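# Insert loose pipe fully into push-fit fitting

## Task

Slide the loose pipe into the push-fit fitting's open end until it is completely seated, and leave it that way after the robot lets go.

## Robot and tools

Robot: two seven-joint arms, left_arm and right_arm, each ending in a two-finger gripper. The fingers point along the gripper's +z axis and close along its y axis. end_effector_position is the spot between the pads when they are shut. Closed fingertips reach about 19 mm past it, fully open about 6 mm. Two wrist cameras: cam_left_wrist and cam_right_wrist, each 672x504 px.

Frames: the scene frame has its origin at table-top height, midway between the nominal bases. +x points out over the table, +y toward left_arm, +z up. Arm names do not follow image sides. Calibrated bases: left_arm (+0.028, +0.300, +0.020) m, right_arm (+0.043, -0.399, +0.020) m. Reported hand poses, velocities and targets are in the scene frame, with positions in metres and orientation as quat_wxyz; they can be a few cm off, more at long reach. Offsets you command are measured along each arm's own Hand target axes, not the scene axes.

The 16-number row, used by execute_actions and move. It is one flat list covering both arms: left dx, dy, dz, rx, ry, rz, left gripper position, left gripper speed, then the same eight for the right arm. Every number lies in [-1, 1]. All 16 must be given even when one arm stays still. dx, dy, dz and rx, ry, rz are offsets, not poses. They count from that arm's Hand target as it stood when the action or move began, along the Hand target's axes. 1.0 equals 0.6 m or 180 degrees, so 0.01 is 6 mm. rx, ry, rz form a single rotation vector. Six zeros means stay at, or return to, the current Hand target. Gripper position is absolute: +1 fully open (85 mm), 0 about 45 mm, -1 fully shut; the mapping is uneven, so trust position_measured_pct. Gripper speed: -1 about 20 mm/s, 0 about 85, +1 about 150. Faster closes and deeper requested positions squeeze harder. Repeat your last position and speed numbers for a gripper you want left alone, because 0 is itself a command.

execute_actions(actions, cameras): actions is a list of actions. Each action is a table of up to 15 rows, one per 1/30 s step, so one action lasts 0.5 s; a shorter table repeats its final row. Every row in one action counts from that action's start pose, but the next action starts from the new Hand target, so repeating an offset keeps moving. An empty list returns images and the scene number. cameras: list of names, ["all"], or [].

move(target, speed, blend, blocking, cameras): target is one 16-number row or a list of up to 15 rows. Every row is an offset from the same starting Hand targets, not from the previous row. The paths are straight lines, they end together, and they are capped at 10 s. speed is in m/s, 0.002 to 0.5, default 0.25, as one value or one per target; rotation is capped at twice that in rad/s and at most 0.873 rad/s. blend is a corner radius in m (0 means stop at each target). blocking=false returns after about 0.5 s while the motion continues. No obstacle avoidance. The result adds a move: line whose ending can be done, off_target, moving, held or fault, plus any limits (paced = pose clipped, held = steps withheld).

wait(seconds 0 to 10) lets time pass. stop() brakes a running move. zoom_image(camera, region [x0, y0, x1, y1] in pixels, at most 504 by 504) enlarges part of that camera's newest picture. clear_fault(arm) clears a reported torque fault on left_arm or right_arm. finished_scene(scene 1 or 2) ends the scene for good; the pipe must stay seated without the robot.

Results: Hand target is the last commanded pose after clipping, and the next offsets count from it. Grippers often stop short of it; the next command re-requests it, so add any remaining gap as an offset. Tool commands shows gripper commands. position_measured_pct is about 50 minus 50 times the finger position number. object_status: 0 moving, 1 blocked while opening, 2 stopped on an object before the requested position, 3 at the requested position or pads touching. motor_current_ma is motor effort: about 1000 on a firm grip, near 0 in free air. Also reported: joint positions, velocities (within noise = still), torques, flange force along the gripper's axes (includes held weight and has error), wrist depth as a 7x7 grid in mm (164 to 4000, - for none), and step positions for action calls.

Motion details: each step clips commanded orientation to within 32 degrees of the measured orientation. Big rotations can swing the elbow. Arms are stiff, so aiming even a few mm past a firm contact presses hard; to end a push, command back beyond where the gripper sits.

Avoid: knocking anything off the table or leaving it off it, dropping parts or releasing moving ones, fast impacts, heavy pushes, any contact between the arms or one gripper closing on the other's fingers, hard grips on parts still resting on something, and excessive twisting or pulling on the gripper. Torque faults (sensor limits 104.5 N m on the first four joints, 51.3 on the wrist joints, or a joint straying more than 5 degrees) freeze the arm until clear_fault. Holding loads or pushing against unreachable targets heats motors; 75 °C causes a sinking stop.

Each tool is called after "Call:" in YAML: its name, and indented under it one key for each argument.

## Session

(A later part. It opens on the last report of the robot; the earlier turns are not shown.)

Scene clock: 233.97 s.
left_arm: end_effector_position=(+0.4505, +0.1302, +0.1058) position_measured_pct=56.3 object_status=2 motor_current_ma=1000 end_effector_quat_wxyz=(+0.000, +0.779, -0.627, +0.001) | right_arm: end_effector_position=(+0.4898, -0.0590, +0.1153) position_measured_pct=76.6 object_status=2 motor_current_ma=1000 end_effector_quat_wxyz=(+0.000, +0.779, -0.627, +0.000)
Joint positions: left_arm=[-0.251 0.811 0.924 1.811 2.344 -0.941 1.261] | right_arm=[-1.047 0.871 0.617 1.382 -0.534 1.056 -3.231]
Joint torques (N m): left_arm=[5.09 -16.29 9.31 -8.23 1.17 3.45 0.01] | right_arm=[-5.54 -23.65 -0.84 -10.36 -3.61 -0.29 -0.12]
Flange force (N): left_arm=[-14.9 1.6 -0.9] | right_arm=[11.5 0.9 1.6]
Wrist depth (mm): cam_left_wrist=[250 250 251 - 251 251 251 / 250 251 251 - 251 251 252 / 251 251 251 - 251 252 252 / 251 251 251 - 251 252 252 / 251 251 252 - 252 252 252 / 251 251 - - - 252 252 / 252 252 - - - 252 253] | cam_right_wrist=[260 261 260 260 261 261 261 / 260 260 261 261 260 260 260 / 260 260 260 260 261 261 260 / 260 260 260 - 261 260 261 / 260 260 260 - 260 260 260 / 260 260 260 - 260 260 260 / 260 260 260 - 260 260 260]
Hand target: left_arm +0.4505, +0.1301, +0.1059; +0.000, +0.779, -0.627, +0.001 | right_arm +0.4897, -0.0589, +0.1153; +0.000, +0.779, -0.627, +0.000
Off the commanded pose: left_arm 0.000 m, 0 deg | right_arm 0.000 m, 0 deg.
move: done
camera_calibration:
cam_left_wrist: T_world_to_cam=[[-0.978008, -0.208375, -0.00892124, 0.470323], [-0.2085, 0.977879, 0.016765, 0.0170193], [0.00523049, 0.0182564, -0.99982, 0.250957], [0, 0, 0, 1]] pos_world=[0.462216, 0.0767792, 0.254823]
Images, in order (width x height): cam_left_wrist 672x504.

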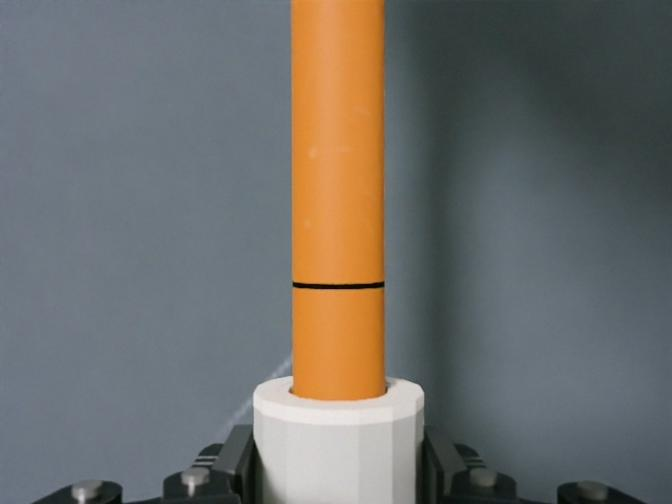

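Call:
wait:
  seconds: 0
  cameras: ["cam_right_wrist"]

Call:
zoom_image:
  camera: "cam_right_wrist"
  region: [270, 180, 400, 310]

Scene clock: 236.67 s.
left_arm: end_effector_position=(+0.4505, +0.1301, +0.1059) position_measured_pct=56.3 object_status=2 motor_current_ma=1000 end_effector_quat_wxyz=(+0.000, +0.779, -0.627, +0.001) | right_arm: end_effector_position=(+0.4897, -0.0589, +0.1152) position_measured_pct=76.6 object_status=2 motor_current_ma=1000 end_effector_quat_wxyz=(+0.000, +0.779, -0.627, +0.000)
Joint positions: left_arm=[-0.251 0.811 0.924 1.811 2.344 -0.94 1.261] | right_arm=[-1.047 0.871 0.617 1.382 -0.534 1.056 -3.231]
Joint torques (N m): left_arm=[5.25 -16.18 9.41 -8.19 1.16 3.52 0] | right_arm=[-5.61 -23.66 -0.98 -10.49 -3.67 -0.38 -0.17]
Flange force (N): left_arm=[-15.2 1.5 -1.2] | right_arm=[11.8 1.1 1.5]
Wrist depth (mm): cam_left_wrist=[251 250 251 - 251 251 251 / 250 251 251 - 251 251 251 / 251 251 251 - 251 252 252 / 251 251 251 - 252 252 252 / 251 252 252 - 252 252 252 / 251 252 - - - 252 252 / 251 251 - - - 252 252] | cam_right_wrist=[260 261 260 261 260 260 261 / 260 261 260 261 261 261 261 / 260 261 260 260 260 260 260 / 260 260 260 - 261 260 260 / 260 260 260 - 260 260 260 / 260 260 260 - 260 261 260 / 260 260 260 - 260 260 260]
Hand target: left_arm +0.4505, +0.1301, +0.1059; +0.000, +0.779, -0.627, +0.001 | right_arm +0.4897, -0.0589, +0.1153; +0.000, +0.779, -0.627, +0.000
Tool commands: left_gripper/position=-0.3 left_gripper/speed=-0.9 right_gripper/position=-0.8 right_gripper/speed=-0.6
Off the commanded pose: left_arm 0.000 m, 0 deg | right_arm 0.000 m, 0 deg.
camera_calibration:
cam_right_wrist: T_world_to_cam=[[-0.982187, -0.187629, -0.0101636, 0.475554], [-0.187775, 0.982079, 0.0161635, 0.205412], [0.00694871, 0.0177841, -0.999818, 0.258075], [0, 0, 0, 1]] pos_world=[0.503862, -0.117093, 0.259541]
Images, in order (width x height): cam_right_wrist 672x504.

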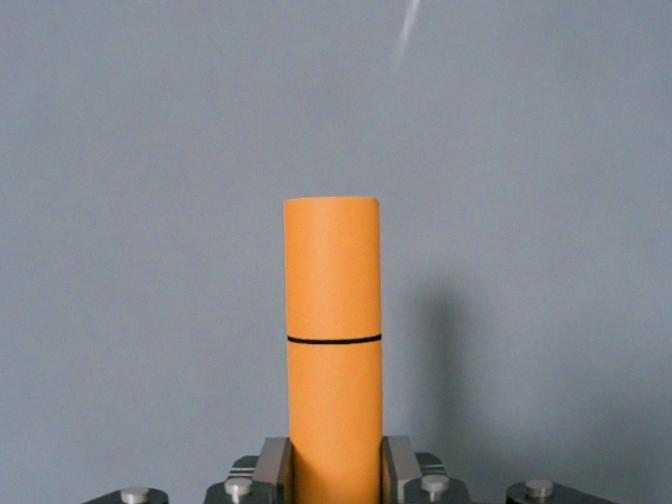

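Scaled by 3.877.

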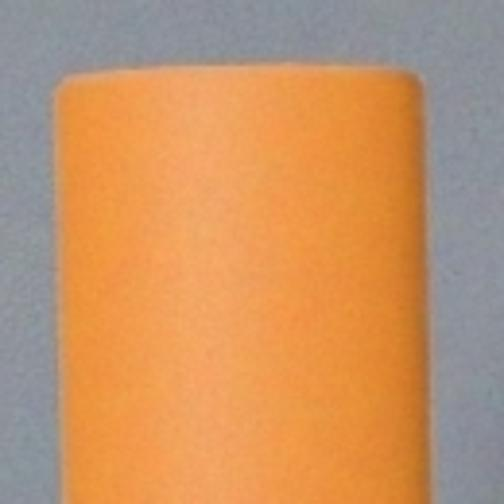

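Call:
move:
  target: [0.015,0,0,0,0,0,-0.3,-0.9,0,0,0,0,0,0,-0.8,-0.6]
  speed: 0.03
  cameras: ["all"]

Scene clock: 244.23 s.
left_arm: end_effector_position=(+0.4525, +0.1213, +0.1059) position_measured_pct=56.3 object_status=2 motor_current_ma=1000 end_effector_quat_wxyz=(+0.000, +0.779, -0.627, +0.001) | right_arm: end_effector_position=(+0.4897, -0.0590, +0.1152) position_measured_pct=76.6 object_status=2 motor_current_ma=1000 end_effector_quat_wxyz=(+0.000, +0.779, -0.627, +0.000)
Joint positions: left_arm=[-0.228 0.818 0.921 1.792 2.346 -0.949 1.271] | right_arm=[-1.047 0.871 0.617 1.382 -0.534 1.056 -3.231]
Joint torques (N m): left_arm=[10.89 -16.57 15.58 -11.81 2.41 8.01 0.06] | right_arm=[-13.09 -25.67 -7.56 -14.7 -8.08 -0.84 -0.14]
Flange force (N): left_arm=[-30.5 1.6 -0.6] | right_arm=[26.8 1.9 1.0]
Wrist depth (mm): cam_left_wrist=[250 250 250 - 251 251 251 / 250 250 250 - 251 251 251 / 250 250 250 - 251 251 251 / 251 250 251 - 251 252 252 / 251 251 251 - 252 252 252 / 251 251 - - - 252 252 / 252 251 - - - 252 252] | cam_right_wrist=[260 260 260 261 261 261 261 / 260 260 261 260 261 261 261 / 260 260 260 260 260 260 261 / 260 260 260 - 260 260 260 / 260 260 260 - 260 260 260 / 260 260 260 - 260 260 260 / 260 260 260 - 260 260 260]
Hand target: left_arm +0.4525, +0.1213, +0.1059; +0.000, +0.779, -0.627, +0.001 | right_arm +0.4898, -0.0589, +0.1152; +0.000, +0.779, -0.627, +0.000
Off the commanded pose: left_arm 0.000 m, 0 deg | right_arm 0.000 m, 0 deg.
move: done
camera_calibration:
cam_left_wrist: T_world_to_cam=[[-0.978032, -0.208259, -0.00899748, 0.470371], [-0.208385, 0.977905, 0.0166465, 0.0259953], [0.00533191, 0.0181557, -0.999821, 0.251068], [0, 0, 0, 1]] pos_world=[0.464116, 0.0679795, 0.254822]
cam_right_wrist: T_world_to_cam=[[-0.982187, -0.18763, -0.0101448, 0.475549], [-0.187775, 0.982081, 0.0160653, 0.205438], [0.00694871, 0.0176841, -0.999819, 0.258064], [0, 0, 0, 1]] pos_world=[0.503862, -0.117093, 0.259542]

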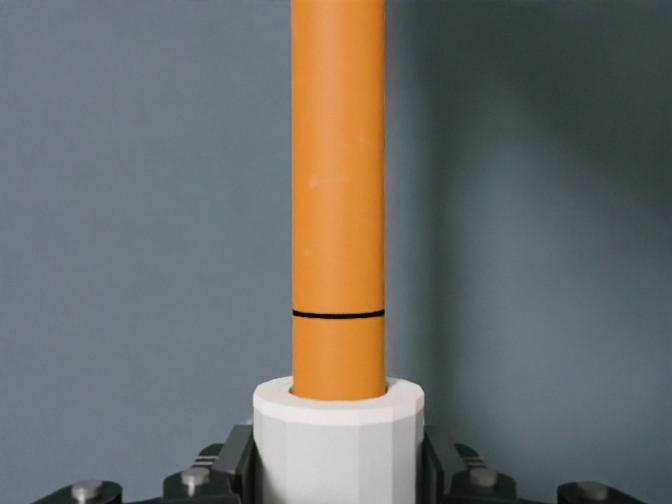

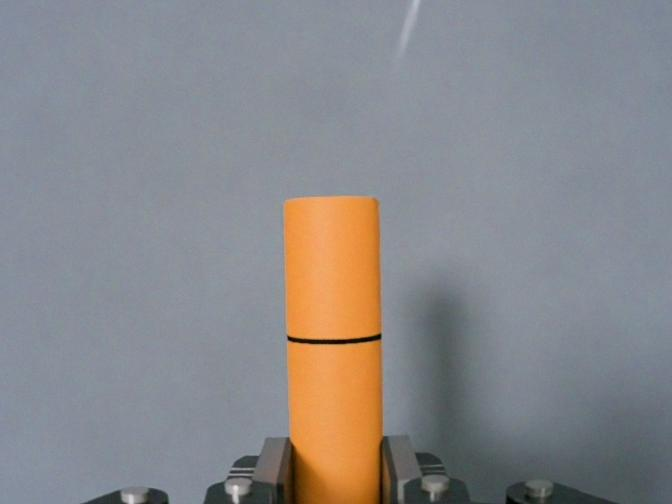

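Call:
move:
  target: [0.02,0,0,0,0,0,-0.3,-0.9,0,0,0,0,0,0,-0.8,-0.6]
  speed: 0.03
  cameras: ["all"]

Scene clock: 246.60 s.
left_arm: end_effector_position=(+0.4550, +0.1096, +0.1059) position_measured_pct=56.3 object_status=2 motor_current_ma=1000 end_effector_quat_wxyz=(+0.000, +0.779, -0.627, +0.001) | right_arm: end_effector_position=(+0.4898, -0.0589, +0.1153) position_measured_pct=76.6 object_status=2 motor_current_ma=1000 end_effector_quat_wxyz=(+0.000, +0.779, -0.627, +0.000)
Joint positions: left_arm=[-0.199 0.828 0.918 1.767 2.348 -0.961 1.282] | right_arm=[-1.047 0.871 0.617 1.382 -0.534 1.056 -3.231]
Joint torques (N m): left_arm=[11.01 -16.99 15.74 -12.02 2.43 8.13 0] | right_arm=[-13.16 -25.92 -7.68 -14.84 -8.16 -0.84 -0.2]
Flange force (N): left_arm=[-30.7 1.6 -0.5] | right_arm=[27.1 1.9 1.3]
Wrist depth (mm): cam_left_wrist=[250 250 250 - 251 251 250 / 250 250 250 - 251 251 251 / 250 250 250 - 251 251 251 / 251 250 251 - 252 251 252 / 251 251 251 - 252 252 252 / 251 251 - - - 252 252 / 251 252 - - - 252 252] | cam_right_wrist=[260 260 261 261 261 261 261 / 260 260 260 261 260 260 261 / 260 260 260 260 260 261 260 / 260 260 260 - 260 260 260 / 260 260 260 - 260 260 260 / 259 260 260 - 260 260 260 / 260 260 260 - 260 260 260]
Hand target: left_arm +0.4550, +0.1096, +0.1059; +0.000, +0.779, -0.627, +0.001 | right_arm +0.4897, -0.0589, +0.1152; +0.000, +0.779, -0.627, +0.000
Off the commanded pose: left_arm 0.000 m, 0 deg | right_arm 0.000 m, 0 deg.
move: done
camera_calibration:
cam_left_wrist: T_world_to_cam=[[-0.978033, -0.208259, -0.00889968, 0.470453], [-0.208384, 0.977905, 0.0166673, 0.0379712], [0.00523192, 0.0181557, -0.999821, 0.251413], [0, 0, 0, 1]] pos_world=[0.466716, 0.0562795, 0.254923]
cam_right_wrist: T_world_to_cam=[[-0.982187, -0.187629, -0.0101636, 0.475554], [-0.187775, 0.982079, 0.0161635, 0.205412], [0.00694871, 0.0177841, -0.999818, 0.258075], [0, 0, 0, 1]] pos_world=[0.503862, -0.117093, 0.259541]

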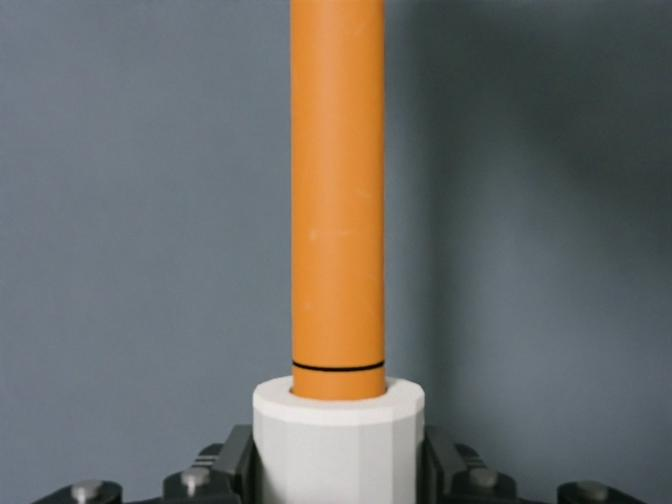

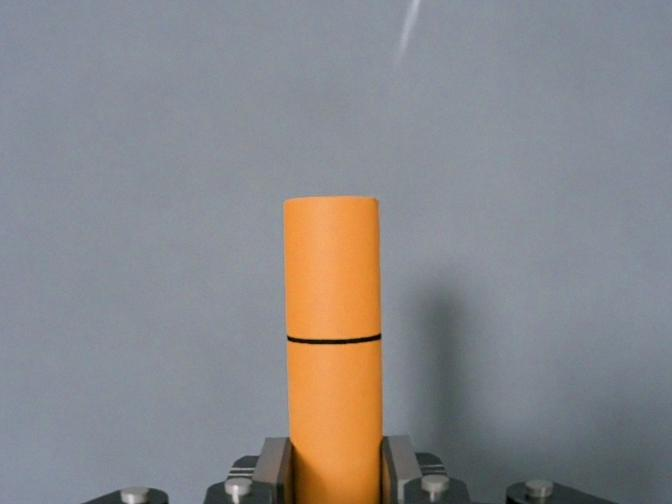

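Call:
move:
  target: [0.0108,0,0,0,0,0,-0.3,-0.9,0,0,0,0,0,0,-0.8,-0.6]
  speed: 0.03
  cameras: ["cam_left_wrist"]

Call:
zoom_image:
  camera: "cam_left_wrist"
  region: [230, 300, 450, 440]

Scene clock: 250.40 s.
left_arm: end_effector_position=(+0.4564, +0.1033, +0.1059) position_measured_pct=56.3 object_status=2 motor_current_ma=1000 end_effector_quat_wxyz=(+0.000, +0.779, -0.627, +0.001) | right_arm: end_effector_position=(+0.4897, -0.0589, +0.1152) position_measured_pct=76.6 object_status=2 motor_current_ma=1000 end_effector_quat_wxyz=(+0.000, +0.779, -0.627, +0.000)
Joint positions: left_arm=[-0.183 0.834 0.916 1.753 2.348 -0.968 1.288] | right_arm=[-1.047 0.871 0.617 1.382 -0.534 1.056 -3.231]
Joint torques (N m): left_arm=[12.23 -16.94 16.81 -12.32 2.67 8.81 0.04] | right_arm=[-14.31 -26.57 -8.46 -16 -8.92 -1.19 -0.28]
Flange force (N): left_arm=[-33.5 0.9 -1.1] | right_arm=[29.9 2.9 1.7]
Wrist depth (mm): cam_left_wrist=[250 250 250 - 250 250 251 / 250 250 250 - 251 251 251 / 251 250 250 - 251 251 252 / 250 251 251 - 251 251 251 / 251 251 251 - 251 251 252 / 251 251 - - - 252 252 / 251 251 - - - 252 252] | cam_right_wrist=[260 260 261 260 261 261 261 / 260 260 260 261 261 261 261 / 260 260 260 260 260 260 261 / 260 260 261 - 260 260 260 / 260 260 260 - 260 260 260 / 260 260 260 - 260 260 260 / 260 260 260 - 260 260 260]
Hand target: left_arm +0.4564, +0.1033, +0.1059; +0.000, +0.779, -0.627, +0.001 | right_arm +0.4897, -0.0589, +0.1152; +0.000, +0.779, -0.627, +0.000
Off the commanded pose: left_arm 0.000 m, 0 deg | right_arm 0.000 m, 0 deg.
move: done
camera_calibration:
cam_left_wrist: T_world_to_cam=[[-0.978032, -0.208259, -0.00899748, 0.470514], [-0.208385, 0.977905, 0.0166465, 0.0445273], [0.00533191, 0.0181557, -0.999821, 0.251475], [0, 0, 0, 1]] pos_world=[0.468116, 0.0498795, 0.254922]
Images, in order (width x height): cam_left_wrist 672x504.

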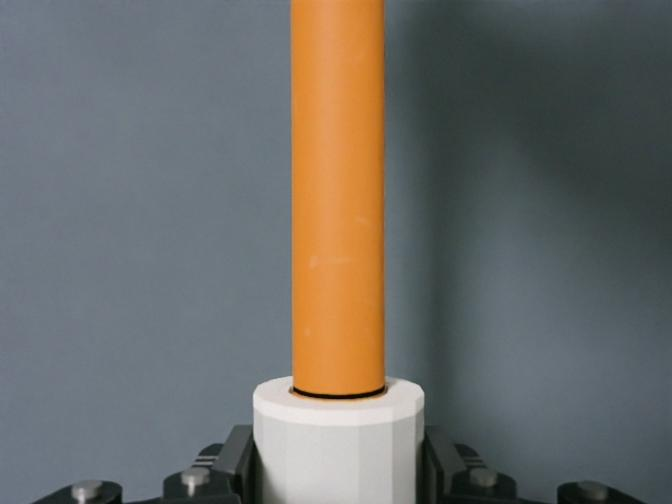

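Scaled by 2.291.

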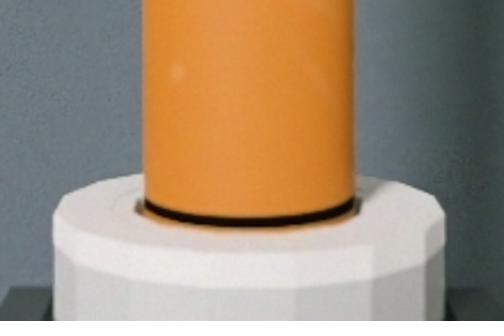

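Call:
move:
  target: [0.0055,0,0,0,0,0,-0.3,-0.9,0,0,0,0,0,0,-0.8,-0.6]
  speed: 0.03
  cameras: ["all"]

Call:
zoom_image:
  camera: "cam_left_wrist"
  region: [230, 300, 450, 440]

Scene clock: 254.07 s.
left_arm: end_effector_position=(+0.4571, +0.1002, +0.1059) position_measured_pct=56.3 object_status=2 motor_current_ma=1000 end_effector_quat_wxyz=(+0.000, +0.779, -0.627, +0.001) | right_arm: end_effector_position=(+0.4898, -0.0591, +0.1153) position_measured_pct=76.6 object_status=2 motor_current_ma=1000 end_effector_quat_wxyz=(+0.000, +0.779, -0.627, +0.000)
Joint positions: left_arm=[-0.175 0.837 0.915 1.746 2.349 -0.971 1.291] | right_arm=[-1.047 0.871 0.617 1.382 -0.534 1.056 -3.231]
Joint torques (N m): left_arm=[17.79 -17.08 22.76 -15.63 3.85 13.07 -0.04] | right_arm=[-21.32 -28.87 -14.65 -20.2 -13.25 -1.75 -0.32]
Flange force (N): left_arm=[-48.1 1.0 -0.7] | right_arm=[44.1 3.6 1.6]
Wrist depth (mm): cam_left_wrist=[249 249 250 - 250 250 250 / 249 250 250 - 250 250 250 / 250 250 250 - 250 250 251 / 250 250 250 - 251 251 251 / 250 251 251 - 251 251 251 / 251 251 - - - 251 252 / 251 251 - - - 252 252] | cam_right_wrist=[261 261 261 261 261 261 261 / 260 260 260 260 261 261 261 / 260 260 260 260 260 260 261 / 260 260 260 - 260 260 260 / 260 260 260 - 260 260 261 / 260 260 259 - 260 260 260 / 260 259 259 - 260 260 260]
Hand target: left_arm +0.4571, +0.1001, +0.1059; +0.000, +0.779, -0.627, +0.001 | right_arm +0.4897, -0.0589, +0.1152; +0.000, +0.779, -0.627, +0.000
Off the commanded pose: left_arm 0.000 m, 0 deg | right_arm 0.000 m, 0 deg.
move: done
camera_calibration:
cam_left_wrist: T_world_to_cam=[[-0.978008, -0.208374, -0.00894208, 0.470532], [-0.2085, 0.977877, 0.0168628, 0.047707], [0.00523049, 0.0183564, -0.999818, 0.251466], [0, 0, 0, 1]] pos_world=[0.468816, 0.046779, 0.254823]
cam_right_wrist: T_world_to_cam=[[-0.982223, -0.187437, -0.0102428, 0.475694], [-0.187584, 0.982117, 0.0160467, 0.205469], [0.00705194, 0.0176828, -0.999819, 0.258013], [0, 0, 0, 1]] pos_world=[0.503961, -0.117194, 0.259542]

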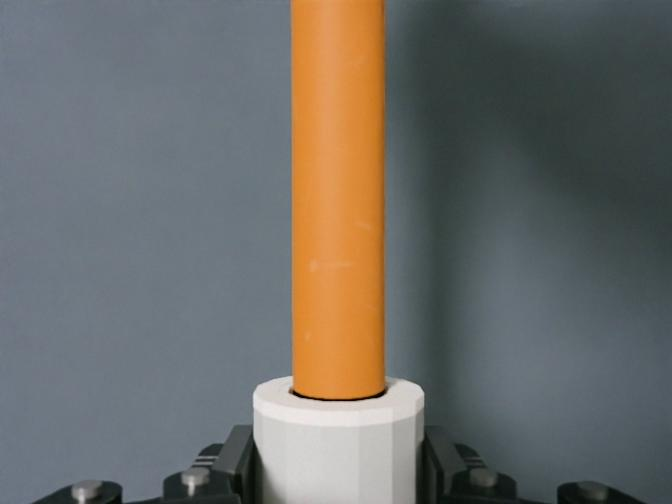

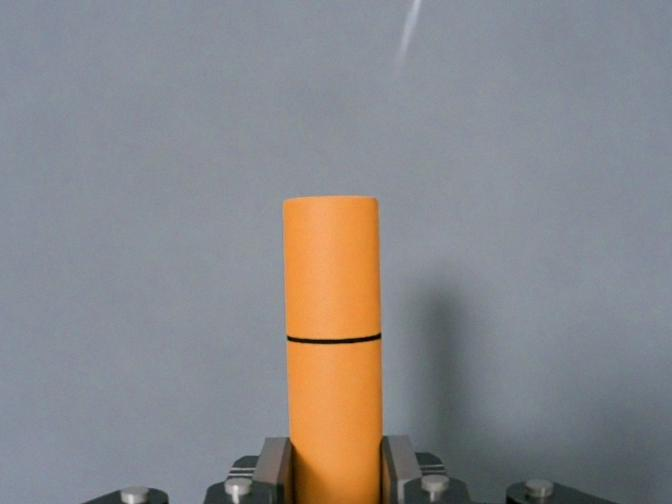

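Scaled by 2.291.

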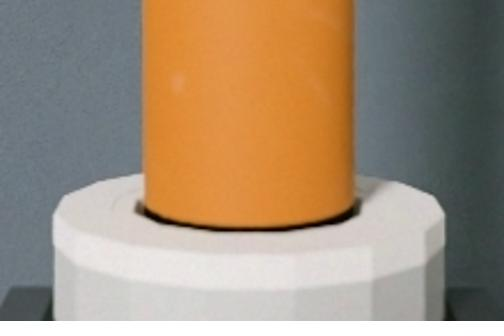

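Call:
move:
  target: [0.0042,0,0,0,0,0,-0.3,-0.9,0,0,0,0,0,0,-0.8,-0.6]
  speed: 0.03
  cameras: ["cam_left_wrist"]

Call:
zoom_image:
  camera: "cam_left_wrist"
  region: [230, 300, 450, 440]

Scene clock: 256.70 s.
left_arm: end_effector_position=(+0.4577, +0.0977, +0.1059) position_measured_pct=56.3 object_status=2 motor_current_ma=1000 end_effector_quat_wxyz=(+0.000, +0.779, -0.627, +0.001) | right_arm: end_effector_position=(+0.4897, -0.0589, +0.1152) position_measured_pct=76.6 object_status=2 motor_current_ma=1000 end_effector_quat_wxyz=(+0.000, +0.779, -0.627, +0.000)
Joint positions: left_arm=[-0.168 0.839 0.914 1.741 2.349 -0.974 1.293] | right_arm=[-1.047 0.871 0.617 1.382 -0.534 1.056 -3.231]
Joint torques (N m): left_arm=[24.03 -17.34 29.39 -19.6 5.07 18.15 0.05] | right_arm=[-29.63 -31.38 -21.89 -24.88 -18.1 -2.21 -0.45]
Flange force (N): left_arm=[-64.9 0.8 -0.9] | right_arm=[60.9 4.1 1.7]
Wrist depth (mm): cam_left_wrist=[249 249 249 - 249 250 250 / 249 249 249 - 250 250 250 / 249 249 250 - 250 250 251 / 250 250 250 - 250 251 251 / 250 251 251 - 250 251 251 / 250 251 - - - 251 252 / 251 251 - - - 252 252] | cam_right_wrist=[261 261 261 261 260 261 261 / 260 261 261 260 261 260 261 / 261 260 260 260 261 261 260 / 260 260 260 - 260 260 260 / 259 260 259 - 260 260 260 / 259 259 260 - 260 260 260 / 259 259 259 - 259 260 260]
Hand target: left_arm +0.4577, +0.0976, +0.1059; +0.000, +0.779, -0.627, +0.001 | right_arm +0.4897, -0.0589, +0.1152; +0.000, +0.779, -0.627, +0.000
Off the commanded pose: left_arm 0.000 m, 0 deg | right_arm 0.000 m, 0 deg.
move: done
camera_calibration:
cam_left_wrist: T_world_to_cam=[[-0.978008, -0.208374, -0.00901904, 0.47052], [-0.208501, 0.977879, 0.0167442, 0.0502848], [0.00533048, 0.0182564, -0.999819, 0.251566], [0, 0, 0, 1]] pos_world=[0.469316, 0.0442792, 0.254923]
Images, in order (width x height): cam_left_wrist 672x504.

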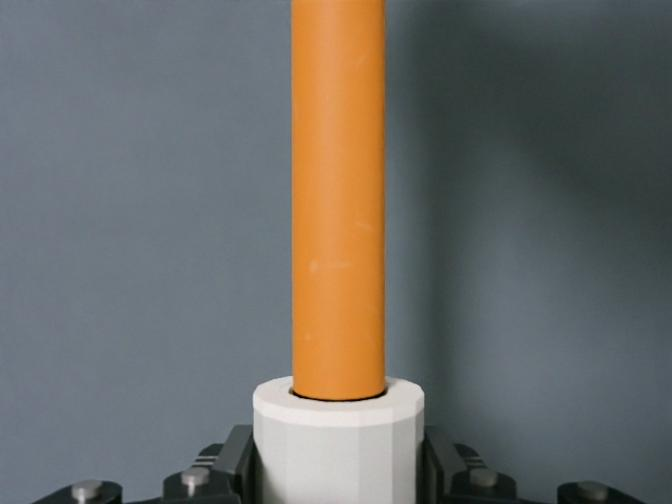

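Scaled by 2.291.

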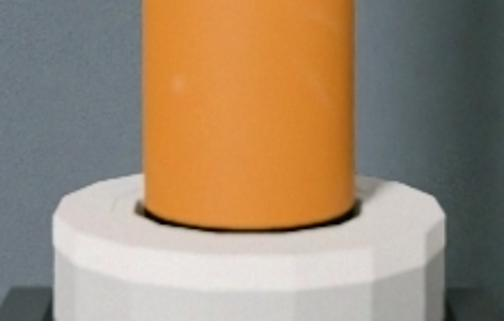

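Call:
move:
  target:
    - [-0.015,0,0,0,0,0,-0.3,-0.9,0,0,0,0,0,0,-0.8,-0.6]
    - [-0.015,0,0,0,0,0,-0.3,-0.9,0,0,0,0,0,0,0.1,0]
    - [-0.015,0,0,0,0,0,-0.3,-0.9,0,0,-0.25,0,0,0,0.1,0]
    - [-0.015,0,0.11,0,-0.0117,0,-0.3,-0.9,0.25,0,-0.27,0,0,0,0.1,0]
  speed: [0.03,0.1,0.2,0.25]
  blend: [0,0,0.02,0]
  cameras: ["cam_left_wrist"]

Scene clock: 272.23 s.
left_arm: end_effector_position=(+0.4558, +0.1063, +0.0399) position_measured_pct=56.3 object_status=2 motor_current_ma=1000 end_effector_quat_wxyz=(-0.011, +0.779, -0.627, -0.013) | right_arm: end_effector_position=(+0.5220, -0.2055, +0.2772) position_measured_pct=45.0 object_status=3 motor_current_ma=0 end_effector_quat_wxyz=(+0.000, +0.779, -0.627, +0.000)
Joint positions: left_arm=[-0.106 0.939 0.804 1.773 2.236 -0.875 1.376] | right_arm=[-0.859 0.609 0.719 1.317 -0.396 1.358 -3.043]
Joint torques (N m): left_arm=[0.67 -18.8 4.89 -5.01 0.09 0.1 0.09] | right_arm=[0.07 -18.01 2.92 -7.98 -0.19 0.23 -0.02]
Flange force (N): left_arm=[-2.8 0.7 -0.2] | right_arm=[-0.1 0.3 0.6]
Wrist depth (mm): cam_left_wrist=[180 180 180 - 181 181 181 / 181 181 181 - 182 182 182 / 182 182 182 - 183 183 183 / 183 183 183 - 183 184 184 / 184 184 184 - 184 185 185 / 185 185 185 - 185 186 185 / - - - - - 186 -] | cam_right_wrist=[422 423 422 421 422 422 422 / 421 422 421 422 422 422 423 / 421 422 422 422 422 423 422 / 421 420 422 422 422 421 421 / 421 422 422 422 422 422 422 / 422 422 421 422 422 420 422 / 420 421 421 422 422 423 423]
Hand target: left_arm +0.4558, +0.1063, +0.0399; -0.011, +0.779, -0.627, -0.013 | right_arm +0.5219, -0.2055, +0.2772; +0.000, +0.779, -0.627, +0.000
Off the commanded pose: left_arm 0.000 m, 0 deg | right_arm 0.000 m, 0 deg.
move: done
camera_calibration:
cam_left_wrist: T_world_to_cam=[[-0.978103, -0.207938, -0.00874132, 0.469902], [-0.208106, 0.976648, 0.0533924, 0.0410478], [-0.00256513, 0.0540424, -0.998535, 0.185127], [0, 0, 0, 1]] pos_world=[0.46863, 0.0476167, 0.186771]
Images, in order (width x height): cam_left_wrist 672x504.

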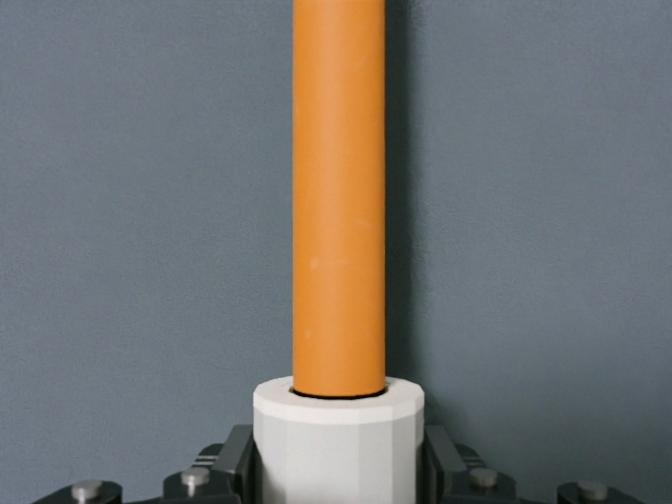

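Call:
move:
  target: [0,0,0.0205,0,0,0,-0.3,-0.9,0,0,0,0,0,0,0.1,0]
  speed: 0.03
  cameras: ["all"]

Scene clock: 274.90 s.
left_arm: end_effector_position=(+0.4558, +0.1067, +0.0277) position_measured_pct=56.3 object_status=2 motor_current_ma=1000 end_effector_quat_wxyz=(-0.011, +0.779, -0.627, -0.013) | right_arm: end_effector_position=(+0.5219, -0.2055, +0.2772) position_measured_pct=45.0 object_status=3 motor_current_ma=0 end_effector_quat_wxyz=(+0.000, +0.779, -0.627, +0.000)
Joint positions: left_arm=[-0.097 0.958 0.785 1.778 2.215 -0.851 1.391] | right_arm=[-0.859 0.609 0.719 1.317 -0.396 1.358 -3.043]
Joint torques (N m): left_arm=[0.81 -13.42 2.64 -4.74 -0.43 0.98 0.12] | right_arm=[-0.08 -17.97 2.93 -8.05 -0.19 0.19 0]
Flange force (N): left_arm=[-6.2 4.1 -15.5] | right_arm=[0.2 0.2 0.6]
Wrist depth (mm): cam_left_wrist=[169 169 169 - 169 169 169 / 169 170 170 - 170 170 170 / 170 171 170 - 171 171 171 / 171 171 171 - 172 172 172 / 172 172 172 - 172 172 172 / 173 173 173 - 173 173 173 / - 173 - - - 174 -] | cam_right_wrist=[422 422 422 422 422 422 423 / 420 421 422 422 422 420 423 / 420 421 422 422 421 422 422 / 422 422 422 422 422 423 422 / 420 422 422 421 422 422 422 / 421 421 421 422 421 422 422 / 421 421 422 422 421 422 421]
Hand target: left_arm +0.4558, +0.1067, +0.0276; -0.011, +0.779, -0.627, -0.013 | right_arm +0.5219, -0.2055, +0.2772; +0.000, +0.779, -0.627, +0.000
Off the commanded pose: left_arm 0.000 m, 0 deg | right_arm 0.000 m, 0 deg.
move: done
camera_calibration:
cam_left_wrist: T_world_to_cam=[[-0.978103, -0.207934, -0.00883904, 0.469896], [-0.208107, 0.976649, 0.0533716, 0.0413127], [-0.00246515, 0.0540424, -0.998536, 0.172876], [0, 0, 0, 1]] pos_world=[0.46863, 0.0480167, 0.174571]
cam_right_wrist: T_world_to_cam=[[-0.982186, -0.187627, -0.0102806, 0.481369], [-0.187777, 0.982077, 0.016243, 0.352781], [0.00704869, 0.0178841, -0.999815, 0.422301], [0, 0, 0, 1]] pos_world=[0.536062, -0.263693, 0.421441]

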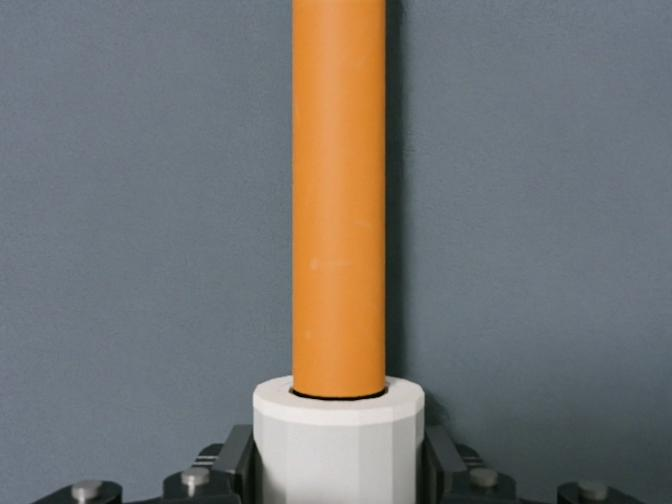

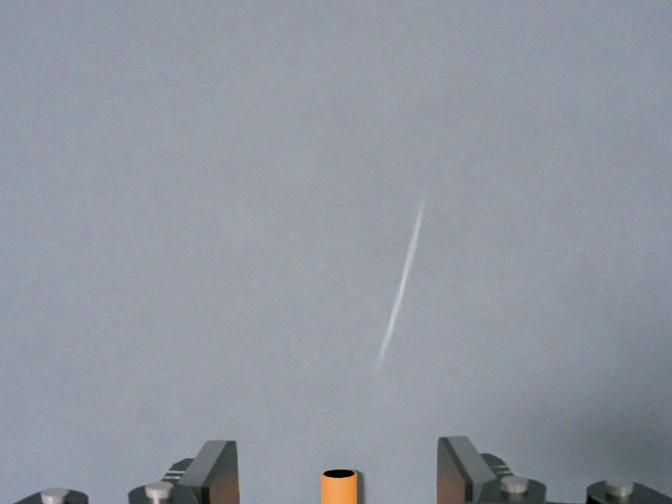

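Call:
move:
  target:
    - [0,0,-0.0012,0,0,0,-0.3,-0.9,0,0,0,0,0,0,0.1,0]
    - [0,0,-0.0012,0,0,0,0.2,-0.8,0,0,0,0,0,0,0.1,0]
    - [0,0,-0.2,0,0,0,0.2,-0.8,0,0,0,0,0,0,0.1,0]
  speed: [0.03,0.1,0.12]
  cameras: ["cam_left_wrist"]

Scene clock: 279.93 s.
left_arm: end_effector_position=(+0.4565, +0.1026, +0.1475) position_measured_pct=39.8 object_status=3 motor_current_ma=0 end_effector_quat_wxyz=(-0.011, +0.779, -0.627, -0.013) | right_arm: end_effector_position=(+0.5219, -0.2055, +0.2772) position_measured_pct=45.0 object_status=3 motor_current_ma=0 end_effector_quat_wxyz=(+0.000, +0.779, -0.627, +0.000)
Joint positions: left_arm=[-0.174 0.779 0.951 1.685 2.414 -1.096 1.246] | right_arm=[-0.859 0.609 0.719 1.317 -0.396 1.358 -3.043]
Joint torques (N m): left_arm=[0.74 -16.49 4.27 -6.56 0.1 -0.02 0.04] | right_arm=[-0.12 -17.95 2.96 -8.01 -0.21 0.22 0.01]
Flange force (N): left_arm=[-4.3 2.4 -1.3] | right_arm=[0.2 0.1 0.5]
Wrist depth (mm): cam_left_wrist=[287 287 287 264 288 287 288 / 289 288 289 264 289 289 289 / 290 290 290 264 290 290 291 / 291 291 291 265 292 292 292 / 292 292 293 262 293 293 293 / 294 294 294 255 294 295 295 / 295 295 295 295 295 296 296] | cam_right_wrist=[421 421 422 422 422 423 423 / 422 421 422 422 421 422 421 / 420 422 422 422 422 422 422 / 420 421 422 421 422 422 422 / 421 422 420 421 422 423 422 / 421 420 422 423 422 421 422 / 421 421 422 421 421 421 421]
Hand target: left_arm +0.4565, +0.1026, +0.1475; -0.011, +0.779, -0.627, -0.013 | right_arm +0.5219, -0.2055, +0.2772; +0.000, +0.779, -0.627, +0.000
Off the commanded pose: left_arm 0.000 m, 0 deg | right_arm 0.000 m, 0 deg.
move: done
camera_calibration:
cam_left_wrist: T_world_to_cam=[[-0.978103, -0.207938, -0.00874132, 0.470758], [-0.208106, 0.976648, 0.0533924, 0.039062], [-0.00256513, 0.0540424, -0.998535, 0.292771], [0, 0, 0, 1]] pos_world=[0.46933, 0.0439167, 0.294371]
Images, in order (width x height): cam_left_wrist 672x504.

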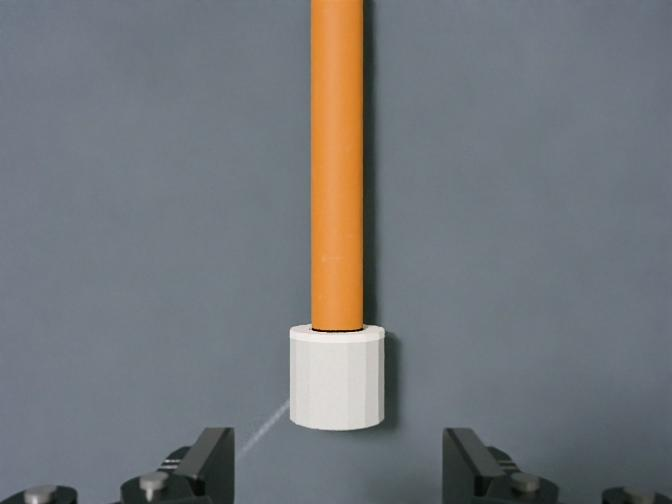

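Call:
finished_scene:
  scene: 1

The scene is finished: the task was done.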